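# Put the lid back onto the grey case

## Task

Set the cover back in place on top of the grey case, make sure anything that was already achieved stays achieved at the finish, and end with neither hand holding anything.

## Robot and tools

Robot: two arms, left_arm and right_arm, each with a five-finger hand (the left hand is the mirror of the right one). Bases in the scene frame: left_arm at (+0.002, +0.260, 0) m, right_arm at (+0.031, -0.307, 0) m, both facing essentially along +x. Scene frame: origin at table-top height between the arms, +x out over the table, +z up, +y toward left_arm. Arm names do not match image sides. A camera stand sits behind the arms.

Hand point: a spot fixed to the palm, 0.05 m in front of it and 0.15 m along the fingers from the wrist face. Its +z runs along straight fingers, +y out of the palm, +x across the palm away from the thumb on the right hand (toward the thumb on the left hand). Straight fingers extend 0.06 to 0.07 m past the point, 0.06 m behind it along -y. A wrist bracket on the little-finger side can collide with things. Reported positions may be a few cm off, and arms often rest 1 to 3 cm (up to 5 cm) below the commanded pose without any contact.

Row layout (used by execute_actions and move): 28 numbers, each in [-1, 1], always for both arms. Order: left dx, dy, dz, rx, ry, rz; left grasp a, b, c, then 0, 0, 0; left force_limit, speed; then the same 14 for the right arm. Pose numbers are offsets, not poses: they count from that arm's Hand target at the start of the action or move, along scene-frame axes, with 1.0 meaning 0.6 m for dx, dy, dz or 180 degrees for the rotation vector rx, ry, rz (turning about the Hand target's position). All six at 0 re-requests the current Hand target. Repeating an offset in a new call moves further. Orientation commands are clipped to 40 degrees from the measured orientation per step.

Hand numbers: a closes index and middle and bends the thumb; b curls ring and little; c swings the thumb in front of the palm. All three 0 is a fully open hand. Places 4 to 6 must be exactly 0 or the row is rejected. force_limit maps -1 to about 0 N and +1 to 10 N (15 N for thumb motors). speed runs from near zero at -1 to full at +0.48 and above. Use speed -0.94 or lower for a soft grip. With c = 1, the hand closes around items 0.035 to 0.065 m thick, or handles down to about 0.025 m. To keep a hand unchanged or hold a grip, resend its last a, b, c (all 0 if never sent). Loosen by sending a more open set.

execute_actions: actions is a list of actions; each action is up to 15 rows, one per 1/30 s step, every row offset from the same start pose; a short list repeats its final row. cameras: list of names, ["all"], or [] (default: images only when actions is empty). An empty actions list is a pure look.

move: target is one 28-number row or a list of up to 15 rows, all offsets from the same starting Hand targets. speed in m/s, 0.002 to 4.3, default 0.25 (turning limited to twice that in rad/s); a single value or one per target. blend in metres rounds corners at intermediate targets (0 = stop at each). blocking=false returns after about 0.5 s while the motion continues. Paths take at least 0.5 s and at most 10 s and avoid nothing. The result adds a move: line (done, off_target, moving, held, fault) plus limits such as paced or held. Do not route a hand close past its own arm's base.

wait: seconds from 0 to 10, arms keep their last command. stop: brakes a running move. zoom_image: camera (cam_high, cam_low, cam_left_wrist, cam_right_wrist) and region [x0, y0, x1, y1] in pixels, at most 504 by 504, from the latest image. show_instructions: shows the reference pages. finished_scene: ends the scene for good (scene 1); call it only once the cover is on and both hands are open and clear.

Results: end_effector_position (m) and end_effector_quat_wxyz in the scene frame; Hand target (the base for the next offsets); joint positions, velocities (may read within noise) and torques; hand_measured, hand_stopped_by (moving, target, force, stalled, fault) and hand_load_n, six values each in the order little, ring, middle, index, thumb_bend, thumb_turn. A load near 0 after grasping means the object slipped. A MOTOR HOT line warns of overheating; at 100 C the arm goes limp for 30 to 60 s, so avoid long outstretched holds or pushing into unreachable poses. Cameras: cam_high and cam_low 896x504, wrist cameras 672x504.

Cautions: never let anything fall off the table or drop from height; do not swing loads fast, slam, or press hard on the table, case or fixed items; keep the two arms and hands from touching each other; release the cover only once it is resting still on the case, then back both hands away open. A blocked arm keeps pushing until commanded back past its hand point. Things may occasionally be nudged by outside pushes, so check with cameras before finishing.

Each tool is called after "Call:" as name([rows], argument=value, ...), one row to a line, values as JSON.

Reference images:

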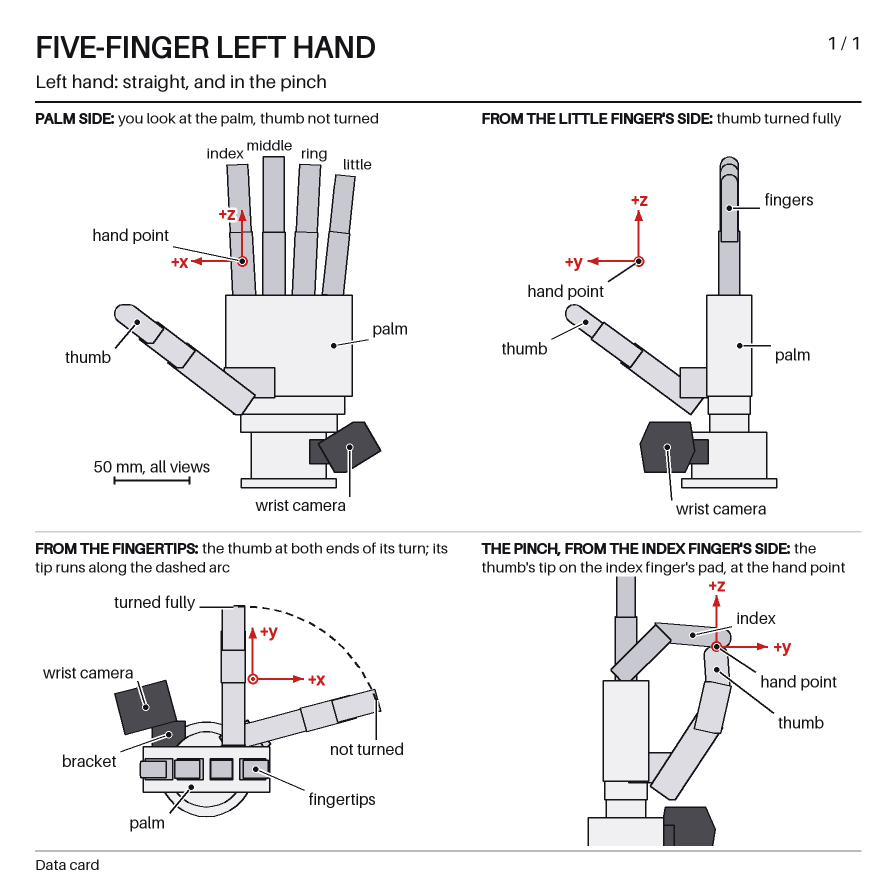

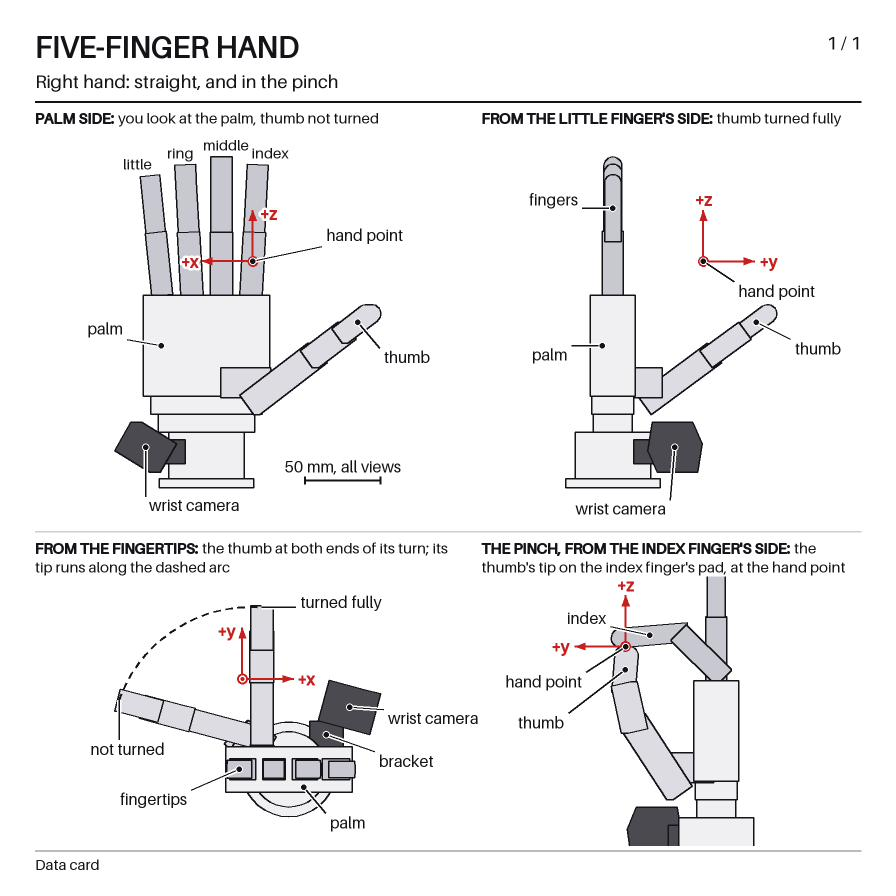

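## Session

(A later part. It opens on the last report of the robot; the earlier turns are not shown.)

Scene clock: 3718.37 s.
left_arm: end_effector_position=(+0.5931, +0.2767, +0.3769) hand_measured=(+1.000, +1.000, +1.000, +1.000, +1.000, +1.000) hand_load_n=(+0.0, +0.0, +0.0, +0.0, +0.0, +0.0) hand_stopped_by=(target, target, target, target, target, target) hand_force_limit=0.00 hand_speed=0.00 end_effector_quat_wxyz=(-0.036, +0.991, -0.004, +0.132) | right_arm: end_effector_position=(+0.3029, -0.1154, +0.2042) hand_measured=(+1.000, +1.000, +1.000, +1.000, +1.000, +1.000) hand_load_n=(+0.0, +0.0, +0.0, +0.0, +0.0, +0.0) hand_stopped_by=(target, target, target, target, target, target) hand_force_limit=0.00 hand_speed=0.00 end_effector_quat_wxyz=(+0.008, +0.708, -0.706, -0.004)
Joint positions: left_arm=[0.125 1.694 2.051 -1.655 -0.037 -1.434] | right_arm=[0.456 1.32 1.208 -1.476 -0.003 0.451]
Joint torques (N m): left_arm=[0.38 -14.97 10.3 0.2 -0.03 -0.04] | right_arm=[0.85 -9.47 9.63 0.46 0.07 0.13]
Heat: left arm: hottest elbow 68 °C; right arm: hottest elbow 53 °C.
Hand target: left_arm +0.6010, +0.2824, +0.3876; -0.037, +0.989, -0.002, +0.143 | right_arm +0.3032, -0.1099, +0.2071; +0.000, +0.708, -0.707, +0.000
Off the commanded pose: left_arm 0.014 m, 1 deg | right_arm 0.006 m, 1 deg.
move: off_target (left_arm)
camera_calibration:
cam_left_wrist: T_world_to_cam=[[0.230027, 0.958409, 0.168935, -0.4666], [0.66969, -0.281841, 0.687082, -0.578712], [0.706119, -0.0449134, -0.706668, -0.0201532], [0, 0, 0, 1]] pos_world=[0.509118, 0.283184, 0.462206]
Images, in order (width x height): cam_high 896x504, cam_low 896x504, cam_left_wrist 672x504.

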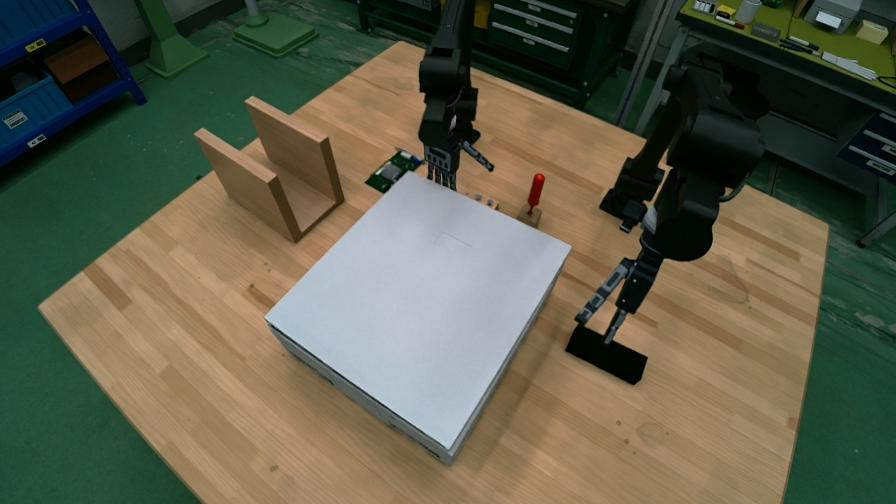

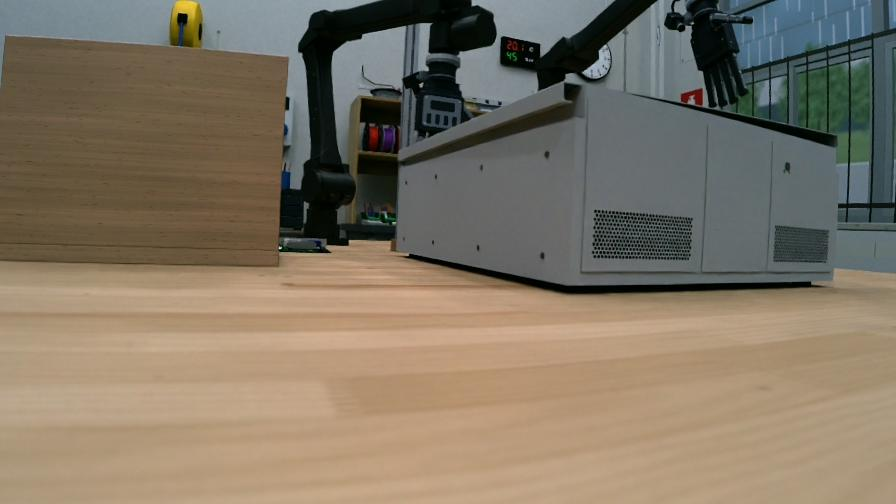

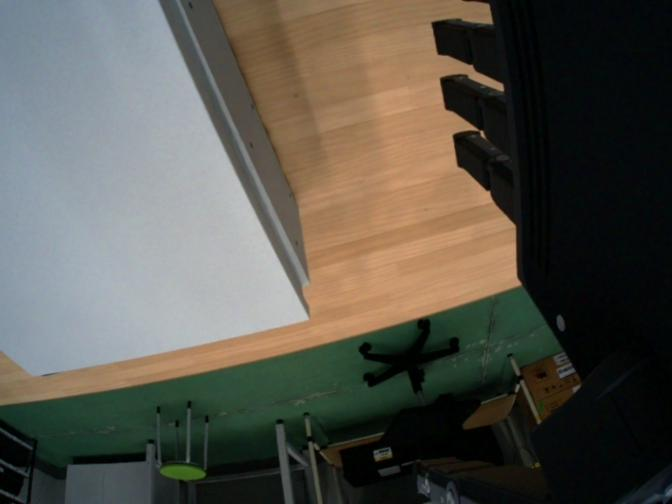

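Call:
move([
  [0,0,0,0,0,0,0,0,0,0,0,0,0.0,0, -0.03,0,0.267,0,0,0,0,0,0,0,0,0,0.0,0],
  [0,0,0,0,0,0,0,0,0,0,0,0,0.0,0, 0.595,-0.317,0.255,0.0437,0.0437,-0.4992,0,0,0,0,0,0,0.0,0],
  [0,0,0,0,0,0,0,0,0,0,0,0,0.0,0, 0.661,-0.225,0.035,0.0437,0.0437,-0.4992,0,0,0,0,0,0,0.0,0],
], speed=[0.25,0.3,0.15], blend=[0.04,0.04,0], cameras=["cam_low","cam_right_wrist"])

Call:
zoom_image(camera="cam_low", region=[330, 40, 630, 240])

Scene clock: 3768.67 s.
left_arm: end_effector_position=(+0.5931, +0.2767, +0.3769) hand_measured=(+1.000, +1.000, +1.000, +1.000, +1.000, +1.000) hand_load_n=(-0.5, +0.0, +0.0, +0.0, +0.0, +0.0) hand_stopped_by=(target, target, target, target, target, target) hand_force_limit=0.00 hand_speed=0.00 end_effector_quat_wxyz=(-0.036, +0.991, -0.004, +0.132) | right_arm: end_effector_position=(+0.6906, -0.2507, +0.2096) hand_measured=(+1.000, +1.000, +1.000, +1.000, +1.000, +1.000) hand_load_n=(+0.0, +0.0, +0.0, +0.0, +0.0, +0.0) hand_stopped_by=(target, target, target, target, target, target) hand_force_limit=0.00 hand_speed=0.00 end_effector_quat_wxyz=(-0.011, +0.002, +0.996, +0.090)
Joint positions: left_arm=[0.125 1.694 2.051 -1.655 -0.037 -1.434] | right_arm=[-0.055 2.043 2.115 -1.675 -0.179 1.513]
Joint torques (N m): left_arm=[-0.21 -14.51 10.36 0.12 0 -0.02] | right_arm=[0.62 -20.19 13.7 -0.25 -0.13 0.12]
Heat: left arm: hottest elbow 69 °C; right arm: hottest elbow 50 °C.
Hand target: left_arm +0.6010, +0.2824, +0.3876; -0.037, +0.989, -0.002, +0.143 | right_arm +0.6998, -0.2449, +0.2279; +0.000, +0.001, +0.996, +0.087
Off the commanded pose: left_arm 0.014 m, 1 deg | right_arm 0.021 m, 1 deg.
joint sent to its limit (right arm) — joint 4 (wrist pitch), lower limit. The joint targets still meet the commanded pose.
move: off_target (left_arm, right_arm)
camera_calibration:
cam_right_wrist: T_world_to_cam=[[-0.215266, 0.955408, 0.202129, 0.344741], [0.846907, 0.0795894, 0.525752, -0.672513], [0.48622, 0.284361, -0.826274, 0.0239185], [0, 0, 0, 1]] pos_world=[0.632137, -0.282645, 0.303656]
Images, in order (width x height): cam_low 896x504, cam_right_wrist 672x504.

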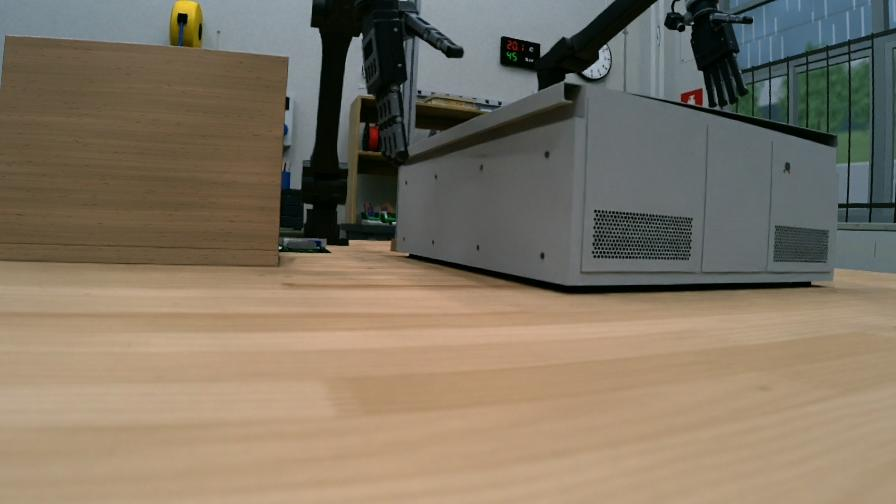

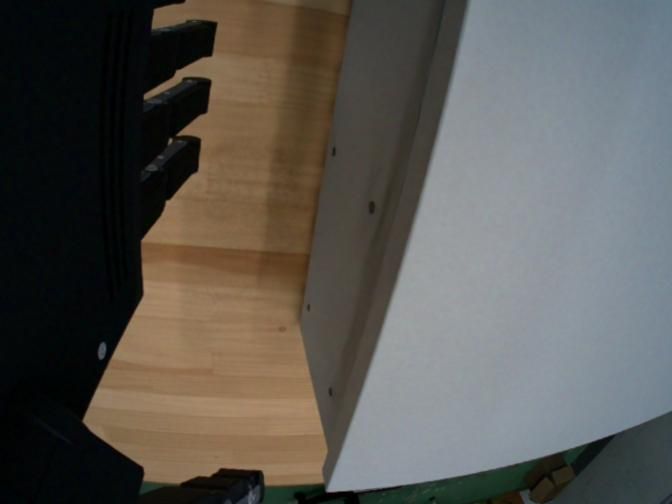

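Scaled by 1.680 from the camera's 896x504 image, which has a finer 1280x720 frame.

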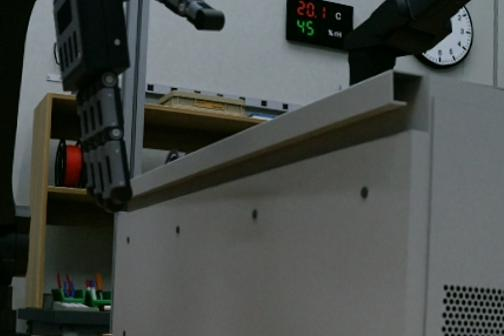

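Call:
move(target=[0,0,0,0,0,0,0,0,0,0,0,0,0.0,0, 0,0.165,0.01,0,0,0,0,0,0,0,0,0,0.0,0], speed=0.08, cameras=["cam_low","cam_right_wrist","cam_left_wrist"])

Call:
zoom_image(camera="cam_low", region=[330, 40, 630, 240])

Call:
zoom_image(camera="cam_left_wrist", region=[220, 180, 330, 330])

Scene clock: 3780.40 s.
left_arm: end_effector_position=(+0.5931, +0.2767, +0.3769) hand_measured=(+1.000, +1.000, +1.000, +1.000, +1.000, +1.000) hand_load_n=(+0.0, +0.0, +0.0, +0.0, +0.0, +0.0) hand_stopped_by=(target, target, target, target, target, target) hand_force_limit=0.00 hand_speed=0.00 end_effector_quat_wxyz=(-0.036, +0.991, -0.004, +0.132) | right_arm: end_effector_position=(+0.6913, -0.1710, +0.2167) hand_measured=(+1.000, +1.000, +1.000, +1.000, +1.000, +1.000) hand_load_n=(+0.0, +0.0, +0.0, +0.0, +0.0, +0.0) hand_stopped_by=(target, target, target, target, target, target) hand_force_limit=0.00 hand_speed=0.00 end_effector_quat_wxyz=(-0.011, +0.006, +0.997, +0.080)
Joint positions: left_arm=[0.125 1.694 2.051 -1.655 -0.037 -1.434] | right_arm=[0.077 2.043 2.139 -1.677 -0.162 1.655]
Joint torques (N m): left_arm=[0.32 -15.09 10.37 0.31 0.01 -0.04] | right_arm=[2.2 -19.49 14.28 -0.13 -0.79 0.24]
Heat: left arm: hottest elbow 69 °C; right arm: hottest elbow 50 °C.
Hand target: left_arm +0.6010, +0.2824, +0.3876; -0.037, +0.989, -0.002, +0.143 | right_arm +0.6998, -0.1459, +0.2341; +0.000, +0.000, +0.996, +0.087
Off the commanded pose: left_arm 0.014 m, 1 deg | right_arm 0.032 m, 2 deg.
joint sent to its limit (right arm) — joint 4 (wrist pitch), lower limit. The joint targets still meet the commanded pose.
move: off_target (left_arm, right_arm)
camera_calibration:
cam_left_wrist: T_world_to_cam=[[0.230027, 0.958409, 0.168935, -0.4666], [0.66969, -0.281841, 0.687082, -0.578712], [0.706119, -0.0449134, -0.706668, -0.0201532], [0, 0, 0, 1]] pos_world=[0.509118, 0.283184, 0.462206]
cam_right_wrist: T_world_to_cam=[[-0.206967, 0.961022, 0.183306, 0.266582], [0.848793, 0.0832045, 0.522137, -0.683095], [0.486533, 0.263654, -0.83293, 0.00442535], [0, 0, 0, 1]] pos_world=[0.632827, -0.200521, 0.311489]
Images, in order (width x height): cam_low 896x504, cam_left_wrist 672x504, cam_right_wrist 672x504.

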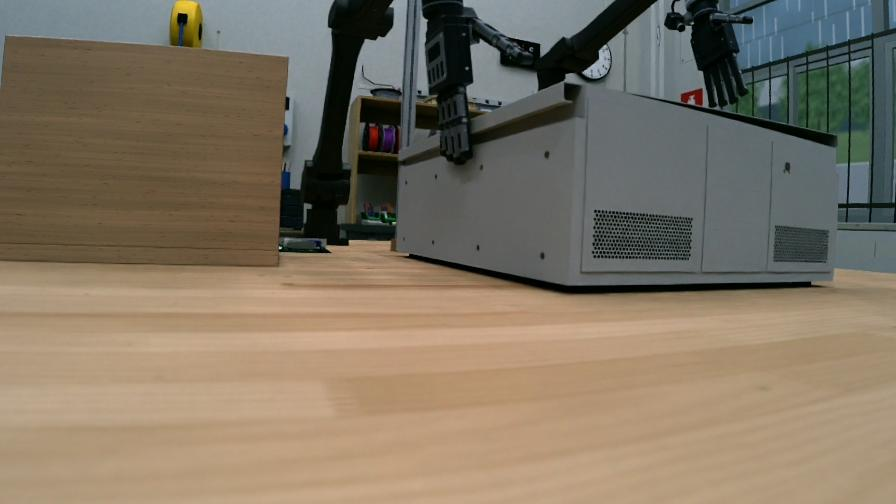

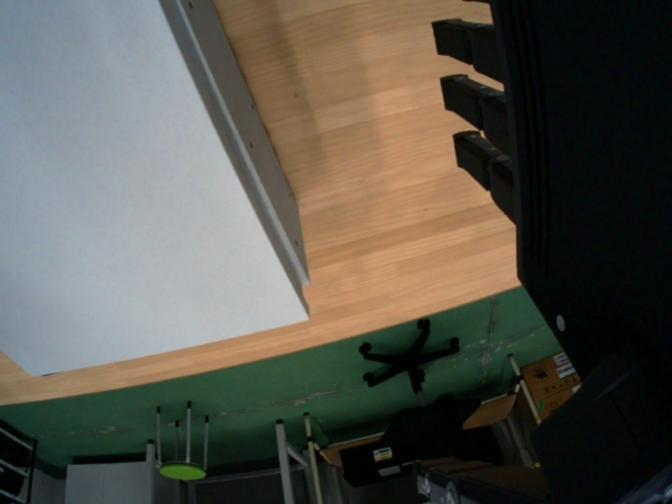

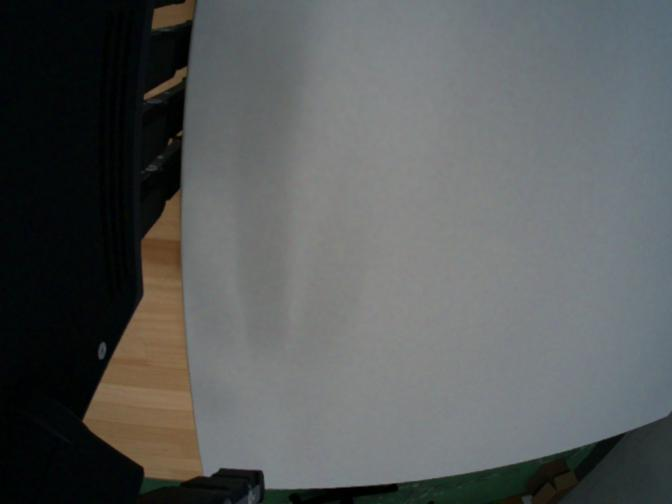

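Scaled by 1.680 from the camera's 896x504 image, which has a finer 1280x720 frame.

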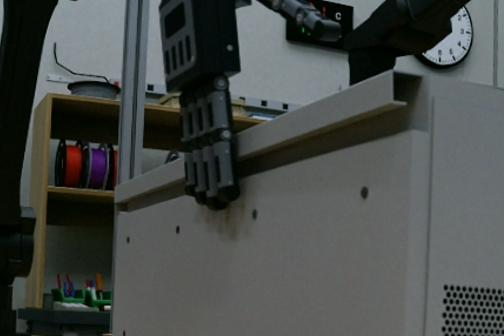

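Scaled by 3.360 from the camera's 672x504 image, which has a finer 960x720 frame.

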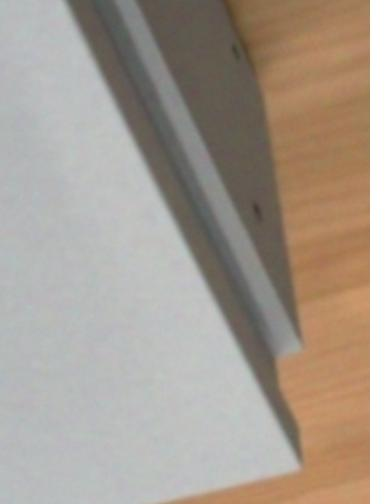

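Call:
move([
  [0,0,0,0,0,0,0,0,0,0,0,0,0.0,0, 0,-0.07,0.0,0,0,0,0,0,0,0,0,0,0.0,0],
  [0,0,0,0,0,0,0,0,0,0,0,0,0.0,0, 0,-0.07,0.037,0,0,0,0,0,0,0,0,0,0.0,0],
  [0,0,0,0,0,0,0,0,0,0,0,0,0.0,0, 0,0.01,0.037,0,0,0,0,0,0,0,0,0,0.0,0],
], speed=0.08, cameras=["cam_low","cam_left_wrist"])

Call:
zoom_image(camera="cam_low", region=[330, 40, 630, 240])

Call:
zoom_image(camera="cam_left_wrist", region=[220, 180, 330, 330])

Scene clock: 3801.30 s.
left_arm: end_effector_position=(+0.5931, +0.2767, +0.3769) hand_measured=(+1.000, +1.000, +1.000, +1.000, +1.000, +1.000) hand_load_n=(+0.0, +0.0, +0.0, +0.0, +0.0, +0.0) hand_stopped_by=(target, target, target, target, target, target) hand_force_limit=0.00 hand_speed=0.00 end_effector_quat_wxyz=(-0.036, +0.991, -0.004, +0.132) | right_arm: end_effector_position=(+0.6930, -0.1725, +0.2236) hand_measured=(+1.000, +1.000, +1.000, +1.000, +1.000, +1.000) hand_load_n=(+0.5, +0.0, +0.0, +0.0, +0.0, +0.0) hand_stopped_by=(target, target, target, target, target, target) hand_force_limit=0.00 hand_speed=0.00 end_effector_quat_wxyz=(-0.005, +0.012, +0.997, +0.079)
Joint positions: left_arm=[0.125 1.694 2.051 -1.655 -0.037 -1.434] | right_arm=[0.076 2.037 2.147 -1.679 -0.159 1.667]
Joint torques (N m): left_arm=[0.85 -14.86 10.3 0.13 0 -0.04] | right_arm=[2.84 -21.19 14.58 -0.01 -1.03 0.29]
Heat: left arm: hottest elbow 69 °C; right arm: hottest elbow 53 °C.
Hand target: left_arm +0.6010, +0.2824, +0.3876; -0.037, +0.989, -0.002, +0.143 | right_arm +0.6998, -0.1400, +0.2563; +0.000, +0.000, +0.996, +0.087
Off the commanded pose: left_arm 0.014 m, 1 deg | right_arm 0.047 m, 2 deg.
joint sent to its limit (right arm) — joint 4 (wrist pitch), lower limit. The joint targets are off in orientation, not in position.
move: off_target (left_arm, right_arm)
camera_calibration:
cam_left_wrist: T_world_to_cam=[[0.230027, 0.958409, 0.168935, -0.4666], [0.66969, -0.281841, 0.687082, -0.578712], [0.706119, -0.0449134, -0.706668, -0.0201532], [0, 0, 0, 1]] pos_world=[0.509118, 0.283184, 0.462206]
Images, in order (width x height): cam_low 896x504, cam_left_wrist 672x504.

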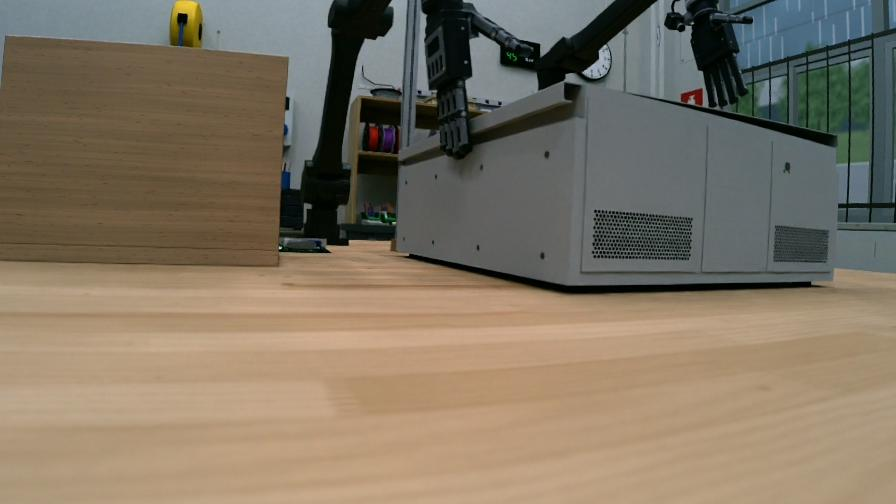

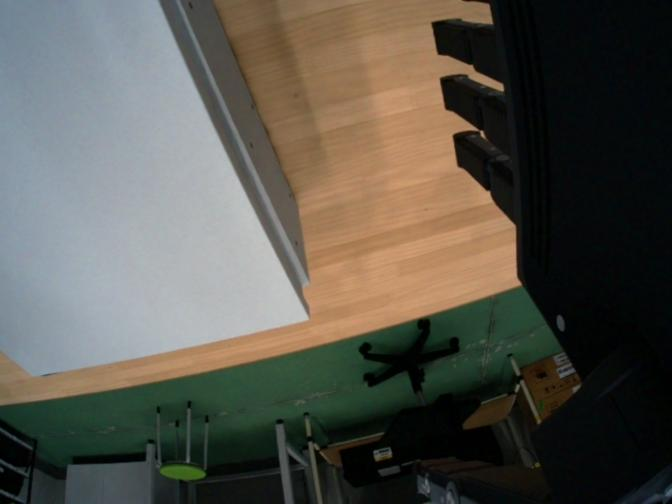

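Scaled by 1.680 from the camera's 896x504 image, which has a finer 1280x720 frame.

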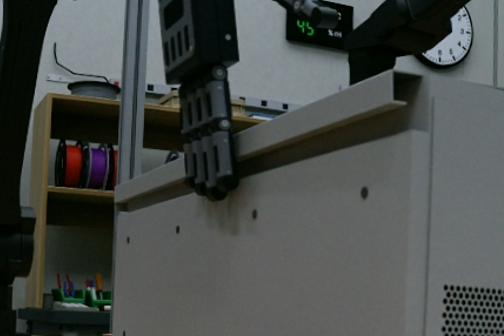

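Scaled by 3.360 from the camera's 672x504 image, which has a finer 960x720 frame.

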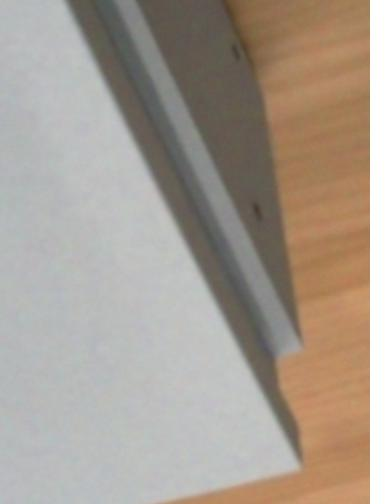

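Call:
move([
  [0,0,0,0,0,0,0,0,0,0,0,0,0.0,0, 0,-0.09,0.0,0,0,0,0,0,0,0,0,0,0.0,0],
  [0,0,0,0,0,0,0,0,0,0,0,0,0.0,0, 0,-0.09,0.04,0,0,0,0,0,0,0,0,0,0.0,0],
  [0,0,0,0,0,0,0,0,0,0,0,0,0.0,0, 0,-0.01,0.04,0,0,0,0,0,0,0,0,0,0.0,0],
], speed=0.08, cameras=["cam_low","cam_left_wrist"])

Call:
zoom_image(camera="cam_low", region=[330, 40, 630, 240])

Call:
zoom_image(camera="cam_left_wrist", region=[220, 180, 330, 330])

Scene clock: 3818.40 s.
left_arm: end_effector_position=(+0.5931, +0.2767, +0.3769) hand_measured=(+1.000, +1.000, +1.000, +1.000, +1.000, +1.000) hand_load_n=(+0.0, +0.0, +0.0, +0.0, -0.5, +0.0) hand_stopped_by=(target, target, target, target, target, target) hand_force_limit=0.00 hand_speed=0.00 end_effector_quat_wxyz=(-0.036, +0.991, -0.004, +0.132) | right_arm: end_effector_position=(+0.6932, -0.1756, +0.2509) hand_measured=(+1.000, +1.000, +1.000, +1.000, +1.000, +1.000) hand_load_n=(+0.5, +0.0, +0.0, +0.0, -0.5, +0.5) hand_stopped_by=(target, target, target, target, target, target) hand_force_limit=0.00 hand_speed=0.00 end_effector_quat_wxyz=(+0.018, +0.014, +0.996, +0.083)
Joint positions: left_arm=[0.125 1.694 2.051 -1.655 -0.037 -1.434] | right_arm=[0.07 2.005 2.162 -1.679 -0.164 1.669]
Joint torques (N m): left_arm=[0.09 -14.97 10.32 0.27 0.03 -0.1] | right_arm=[2.55 -20.19 14.61 0.1 -1.01 0.29]
Heat: left arm: hottest elbow 69 °C; right arm: hottest elbow 51 °C.
Hand target: left_arm +0.6010, +0.2824, +0.3876; -0.037, +0.989, -0.002, +0.143 | right_arm +0.6998, -0.1461, +0.2802; +0.000, +0.001, +0.996, +0.087
Off the commanded pose: left_arm 0.014 m, 1 deg | right_arm 0.042 m, 3 deg.
joint sent to its limit (right arm) — joint 4 (wrist pitch), lower limit. The joint targets are off in orientation, not in position.
move: off_target (left_arm, right_arm)
camera_calibration:
cam_left_wrist: T_world_to_cam=[[0.230027, 0.958409, 0.168935, -0.4666], [0.66969, -0.281841, 0.687082, -0.578712], [0.706119, -0.0449134, -0.706668, -0.0201532], [0, 0, 0, 1]] pos_world=[0.509118, 0.283184, 0.462206]
Images, in order (width x height): cam_low 896x504, cam_left_wrist 672x504.

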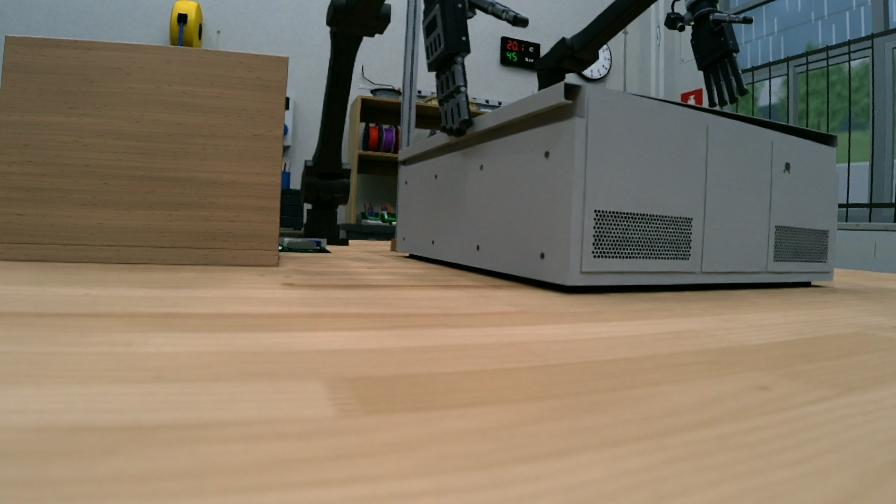

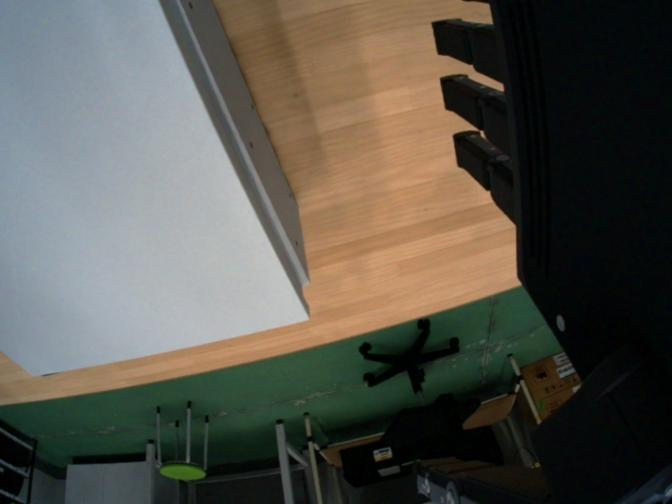

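Scaled by 1.680 from the camera's 896x504 image, which has a finer 1280x720 frame.

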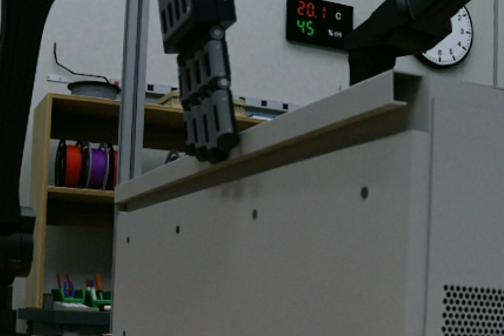

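Scaled by 3.360 from the camera's 672x504 image, which has a finer 960x720 frame.

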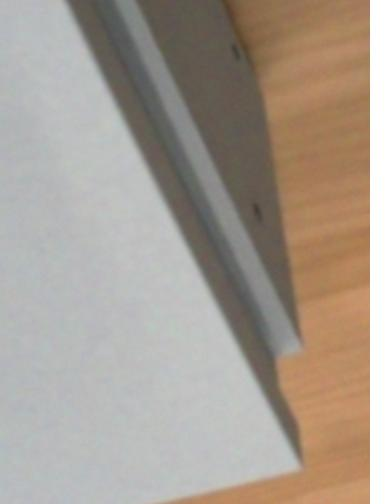

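Call:
move(target=[0,0,0,0,0,0,0,0,0,0,0,0,0.0,0, 0,-0.18,0.06,0,0,0,0,0,0,0,0,0,0.0,0], speed=0.2, cameras=["cam_low","cam_right_wrist","cam_high"])

Call:
zoom_image(camera="cam_right_wrist", region=[280, 0, 520, 250])

Call:
zoom_image(camera="cam_right_wrist", region=[260, 250, 460, 504])

Call:
zoom_image(camera="cam_low", region=[530, 60, 640, 140])

Call:
zoom_image(camera="cam_low", region=[380, 130, 470, 190])

Scene clock: 3868.93 s.
left_arm: end_effector_position=(+0.5931, +0.2767, +0.3769) hand_measured=(+1.000, +1.000, +1.000, +1.000, +1.000, +1.000) hand_load_n=(+0.0, +0.0, +0.0, +0.0, -0.5, +0.0) hand_stopped_by=(target, target, target, target, target, target) hand_force_limit=0.00 hand_speed=0.00 end_effector_quat_wxyz=(-0.036, +0.991, -0.004, +0.132) | right_arm: end_effector_position=(+0.6956, -0.2563, +0.2869) hand_measured=(+1.000, +1.000, +1.000, +1.000, +1.000, +1.000) hand_load_n=(+0.0, +0.0, +0.0, +0.0, +0.0, +0.0) hand_stopped_by=(target, target, target, target, target, target) hand_force_limit=0.00 hand_speed=0.00 end_effector_quat_wxyz=(+0.055, +0.027, +0.994, +0.096)
Joint positions: left_arm=[0.125 1.694 2.051 -1.655 -0.037 -1.434] | right_arm=[-0.065 1.962 2.174 -1.679 -0.196 1.567]
Joint torques (N m): left_arm=[0.44 -14.97 10.35 0.34 0.03 -0.04] | right_arm=[-0.03 -20.19 13.78 0.21 -0.34 -0.18]
Heat: left arm: hottest elbow 69 °C; right arm: hottest elbow 56 °C.
Hand target: left_arm +0.6010, +0.2824, +0.3876; -0.037, +0.989, -0.002, +0.143 | right_arm +0.6999, -0.2539, +0.3163; +0.000, +0.001, +0.996, +0.087
Off the commanded pose: left_arm 0.014 m, 1 deg | right_arm 0.030 m, 7 deg.
joint sent to its limit (right arm) — joint 4 (wrist pitch), lower limit. The joint targets are off in orientation, not in position.
move: off_target (left_arm, right_arm)
camera_calibration:
cam_right_wrist: T_world_to_cam=[[-0.179895, 0.965716, 0.187163, 0.317878], [0.776592, 0.0226447, 0.629597, -0.712455], [0.603773, 0.25861, -0.754041, -0.0220885], [0, 0, 0, 1]] pos_world=[0.623808, -0.285134, 0.372409]
Images, in order (width x height): cam_high 896x504, cam_low 896x504, cam_right_wrist 672x504.

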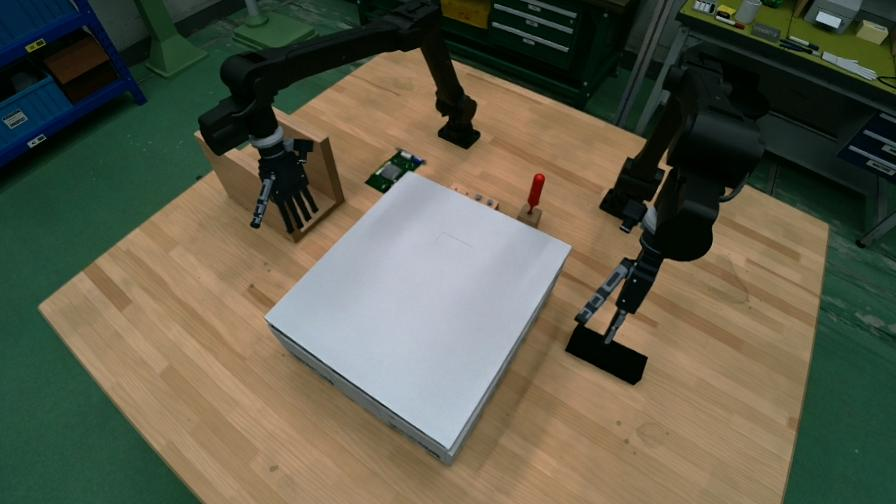

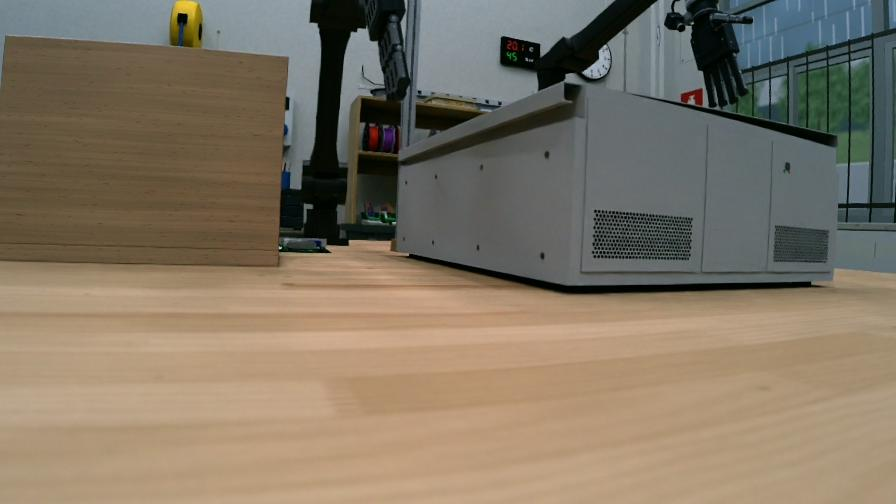

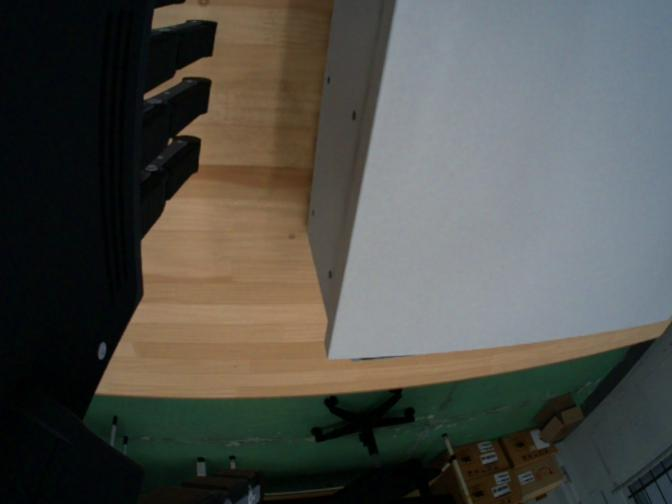

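Scaled by 2.016 from the camera's 672x504 image, which has a finer 960x720 frame.

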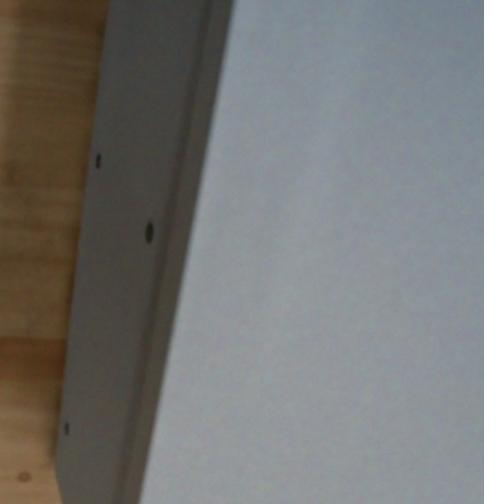

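Scaled by 1.984 from the camera's 672x504 image, which has a finer 960x720 frame.

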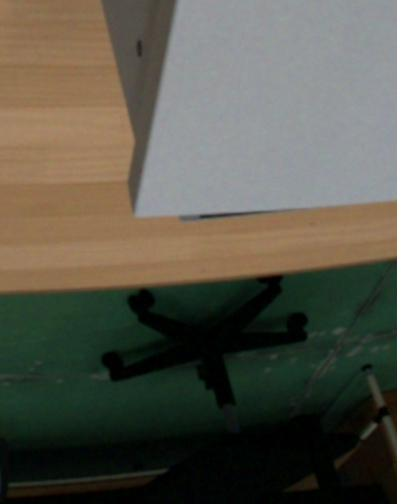

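Scaled by 4.582 from the camera's 896x504 image, which has a finer 1280x720 frame.

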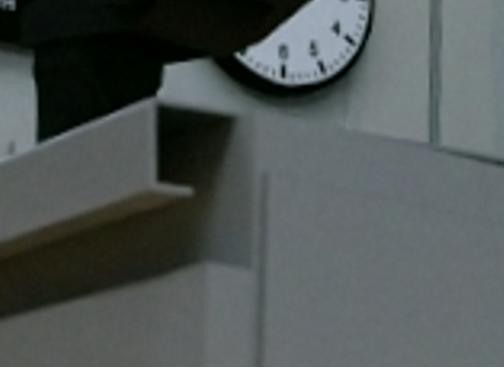

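Scaled by 5.600 from the camera's 896x504 image, which has a finer 1280x720 frame.

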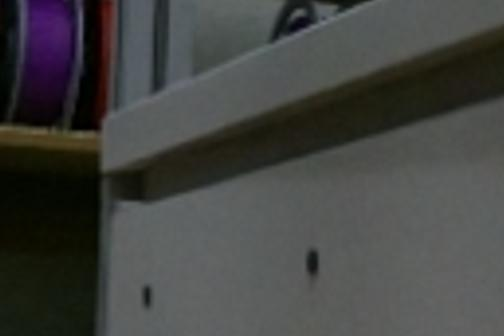

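Call:
move([
  [0,0,0,0,0,0,0,0,0,0,0,0,0.0,0, 0.2,0.02,-0.04,0,0,0,0,0,0,0,0,0,0.0,0],
  [0,0,0,0,0,0,0,0,0,0,0,0,0.0,0, 0.2,0.17,-0.04,0,0,0,0,0,0,0,0,0,0.0,0],
], speed=[0.2,0.08], cameras=["cam_low","cam_left_wrist"])

Call:
zoom_image(camera="cam_low", region=[430, 40, 640, 190])

Call:
zoom_image(camera="cam_left_wrist", region=[220, 180, 330, 330])

Scene clock: 3910.20 s.
left_arm: end_effector_position=(+0.5931, +0.2767, +0.3769) hand_measured=(+1.000, +1.000, +1.000, +1.000, +1.000, +1.000) hand_load_n=(+0.0, +0.0, +0.0, +0.0, +0.0, +0.0) hand_stopped_by=(target, target, target, target, target, target) hand_force_limit=0.00 hand_speed=0.00 end_effector_quat_wxyz=(-0.036, +0.991, -0.004, +0.132) | right_arm: end_effector_position=(+0.8150, -0.1640, +0.2827) hand_measured=(+1.000, +1.000, +1.000, +1.000, +1.000, +1.000) hand_load_n=(+0.0, +0.0, +0.0, +0.0, -0.5, +0.0) hand_stopped_by=(target, target, target, target, target, target) hand_force_limit=0.00 hand_speed=0.00 end_effector_quat_wxyz=(+0.134, +0.035, +0.984, +0.115)
Joint positions: left_arm=[0.125 1.694 2.051 -1.655 -0.037 -1.434] | right_arm=[0.069 2.312 2.714 -1.679 -0.2 1.737]
Joint torques (N m): left_arm=[0.5 -14.97 10.28 0.42 0.01 -0.08] | right_arm=[0.85 -21.95 13.63 0.64 -0.38 0.14]
Heat: left arm: hottest elbow 69 °C; right arm: hottest elbow 54 °C.
Hand target: left_arm +0.6010, +0.2824, +0.3876; -0.037, +0.989, -0.002, +0.143 | right_arm +0.8198, -0.1518, +0.2922; +0.000, +0.000, +0.996, +0.087
Off the commanded pose: left_arm 0.014 m, 1 deg | right_arm 0.016 m, 16 deg.
joint sent to its limit (right arm) — joint 4 (wrist pitch), lower limit. The joint targets are off in orientation, not in position.
move: off_target (left_arm, right_arm)
camera_calibration:
cam_left_wrist: T_world_to_cam=[[0.230027, 0.958409, 0.168935, -0.4666], [0.66969, -0.281841, 0.687082, -0.578712], [0.706119, -0.0449134, -0.706668, -0.0201532], [0, 0, 0, 1]] pos_world=[0.509118, 0.283184, 0.462206]
Images, in order (width x height): cam_low 896x504, cam_left_wrist 672x504.

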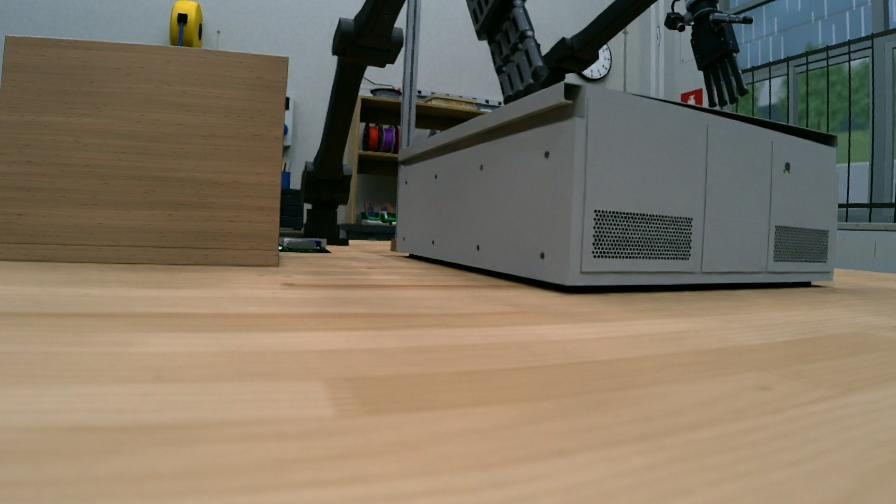

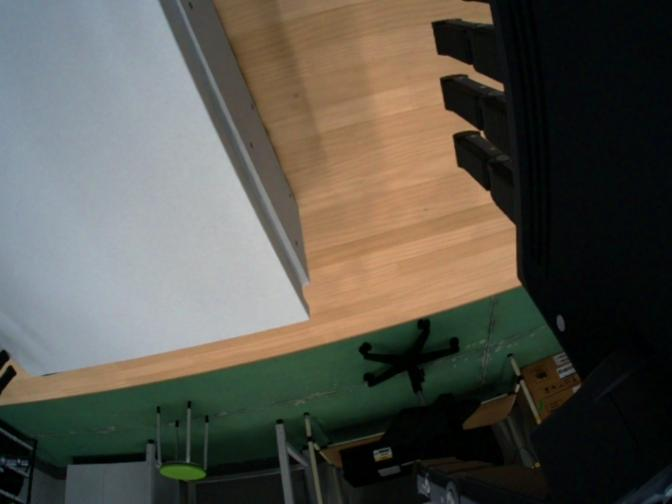

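Scaled by 2.400 from the camera's 896x504 image, which has a finer 1280x720 frame.

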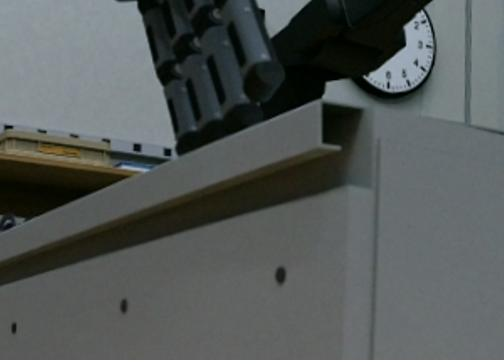

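Scaled by 3.360 from the camera's 672x504 image, which has a finer 960x720 frame.

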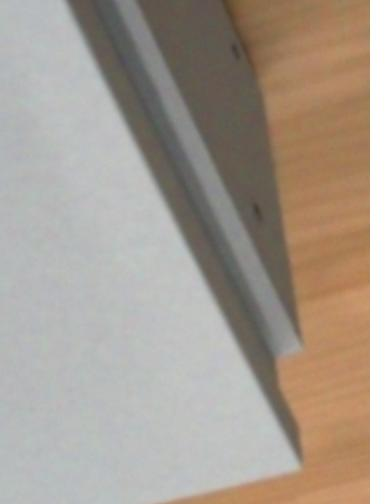

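Call:
move([
  [0,0,0,0,0,0,0,0,0,0,0,0,0.0,0, 0,-0.12,0,0,0,0,0,0,0,0,0,0,0.0,0],
  [0,0,0,0,0,0,0,0,0,0,0,0,0.0,0, 0,-0.12,-0.055,0,0,0,0,0,0,0,0,0,0.0,0],
  [0,0,0,0,0,0,0,0,0,0,0,0,0.0,0, 0,0.01,-0.055,0,0,0,0,0,0,0,0,0,0.0,0],
], speed=[0.15,0.1,0.08], cameras=["cam_low","cam_left_wrist"])

Call:
zoom_image(camera="cam_low", region=[430, 40, 640, 190])

Call:
zoom_image(camera="cam_left_wrist", region=[220, 180, 330, 330])

Scene clock: 3926.60 s.
left_arm: end_effector_position=(+0.5931, +0.2767, +0.3769) hand_measured=(+1.000, +1.000, +1.000, +1.000, +1.000, +1.000) hand_load_n=(+0.0, +0.0, +0.0, +0.0, +0.0, +0.0) hand_stopped_by=(target, target, target, target, target, target) hand_force_limit=0.00 hand_speed=0.00 end_effector_quat_wxyz=(-0.036, +0.991, -0.004, +0.132) | right_arm: end_effector_position=(+0.8170, -0.1778, +0.2568) hand_measured=(+1.000, +1.000, +1.000, +1.000, +1.000, +1.000) hand_load_n=(+0.0, +0.0, +0.0, +0.0, -0.5, +0.0) hand_stopped_by=(target, target, target, target, target, target) hand_force_limit=0.00 hand_speed=0.00 end_effector_quat_wxyz=(+0.117, +0.034, +0.987, +0.102)
Joint positions: left_arm=[0.125 1.694 2.051 -1.655 -0.037 -1.434] | right_arm=[0.055 2.331 2.693 -1.679 -0.182 1.714]
Joint torques (N m): left_arm=[-0.03 -14.39 10.19 0.36 0.01 -0.05] | right_arm=[2.55 -21.66 12.81 0.57 -0.67 0.23]
Heat: left arm: hottest elbow 69 °C; right arm: hottest elbow 52 °C.
Hand target: left_arm +0.6010, +0.2824, +0.3876; -0.037, +0.989, -0.002, +0.143 | right_arm +0.8198, -0.1459, +0.2590; +0.000, +0.000, +0.996, +0.087
Off the commanded pose: left_arm 0.014 m, 1 deg | right_arm 0.032 m, 14 deg.
joint sent to its limit (right arm) — joint 4 (wrist pitch), lower limit. The joint targets are off in orientation, not in position.
move: off_target (left_arm, right_arm)
camera_calibration:
cam_left_wrist: T_world_to_cam=[[0.230027, 0.958409, 0.168935, -0.4666], [0.66969, -0.281841, 0.687082, -0.578712], [0.706119, -0.0449134, -0.706668, -0.0201532], [0, 0, 0, 1]] pos_world=[0.509118, 0.283184, 0.462206]
Images, in order (width x height): cam_low 896x504, cam_left_wrist 672x504.

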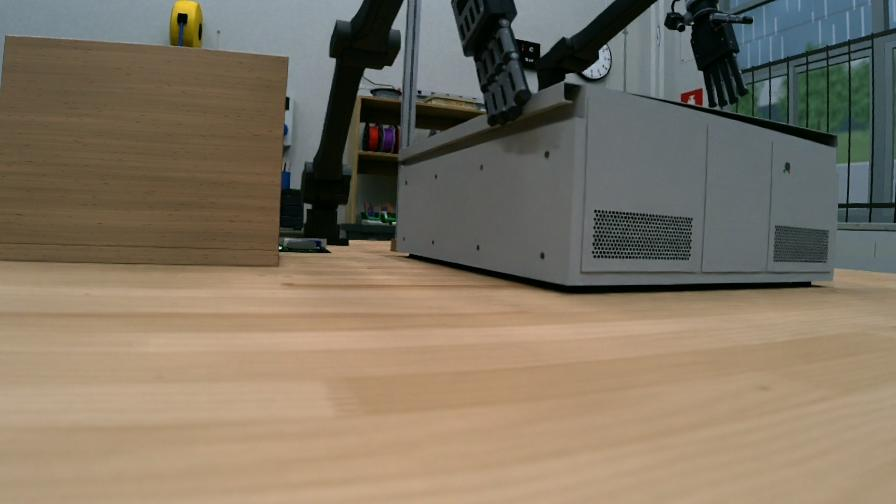

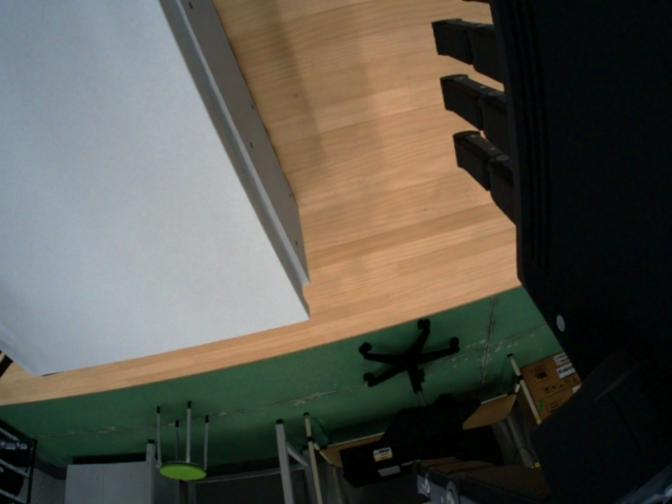

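Scaled by 2.400 from the camera's 896x504 image, which has a finer 1280x720 frame.

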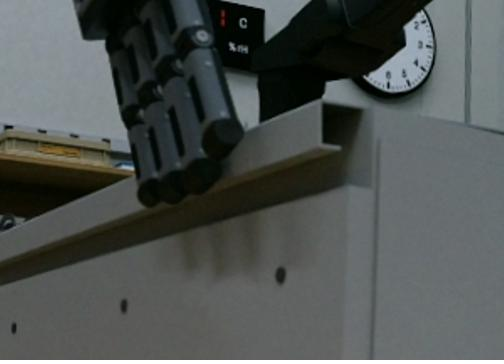

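Scaled by 3.360 from the camera's 672x504 image, which has a finer 960x720 frame.

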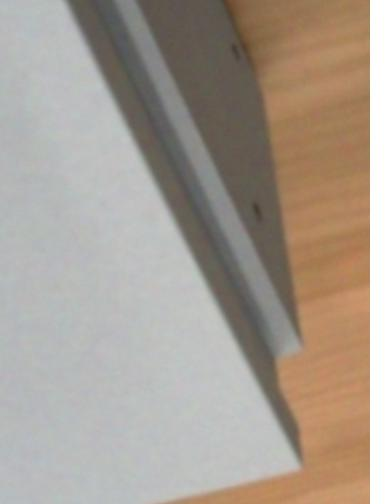

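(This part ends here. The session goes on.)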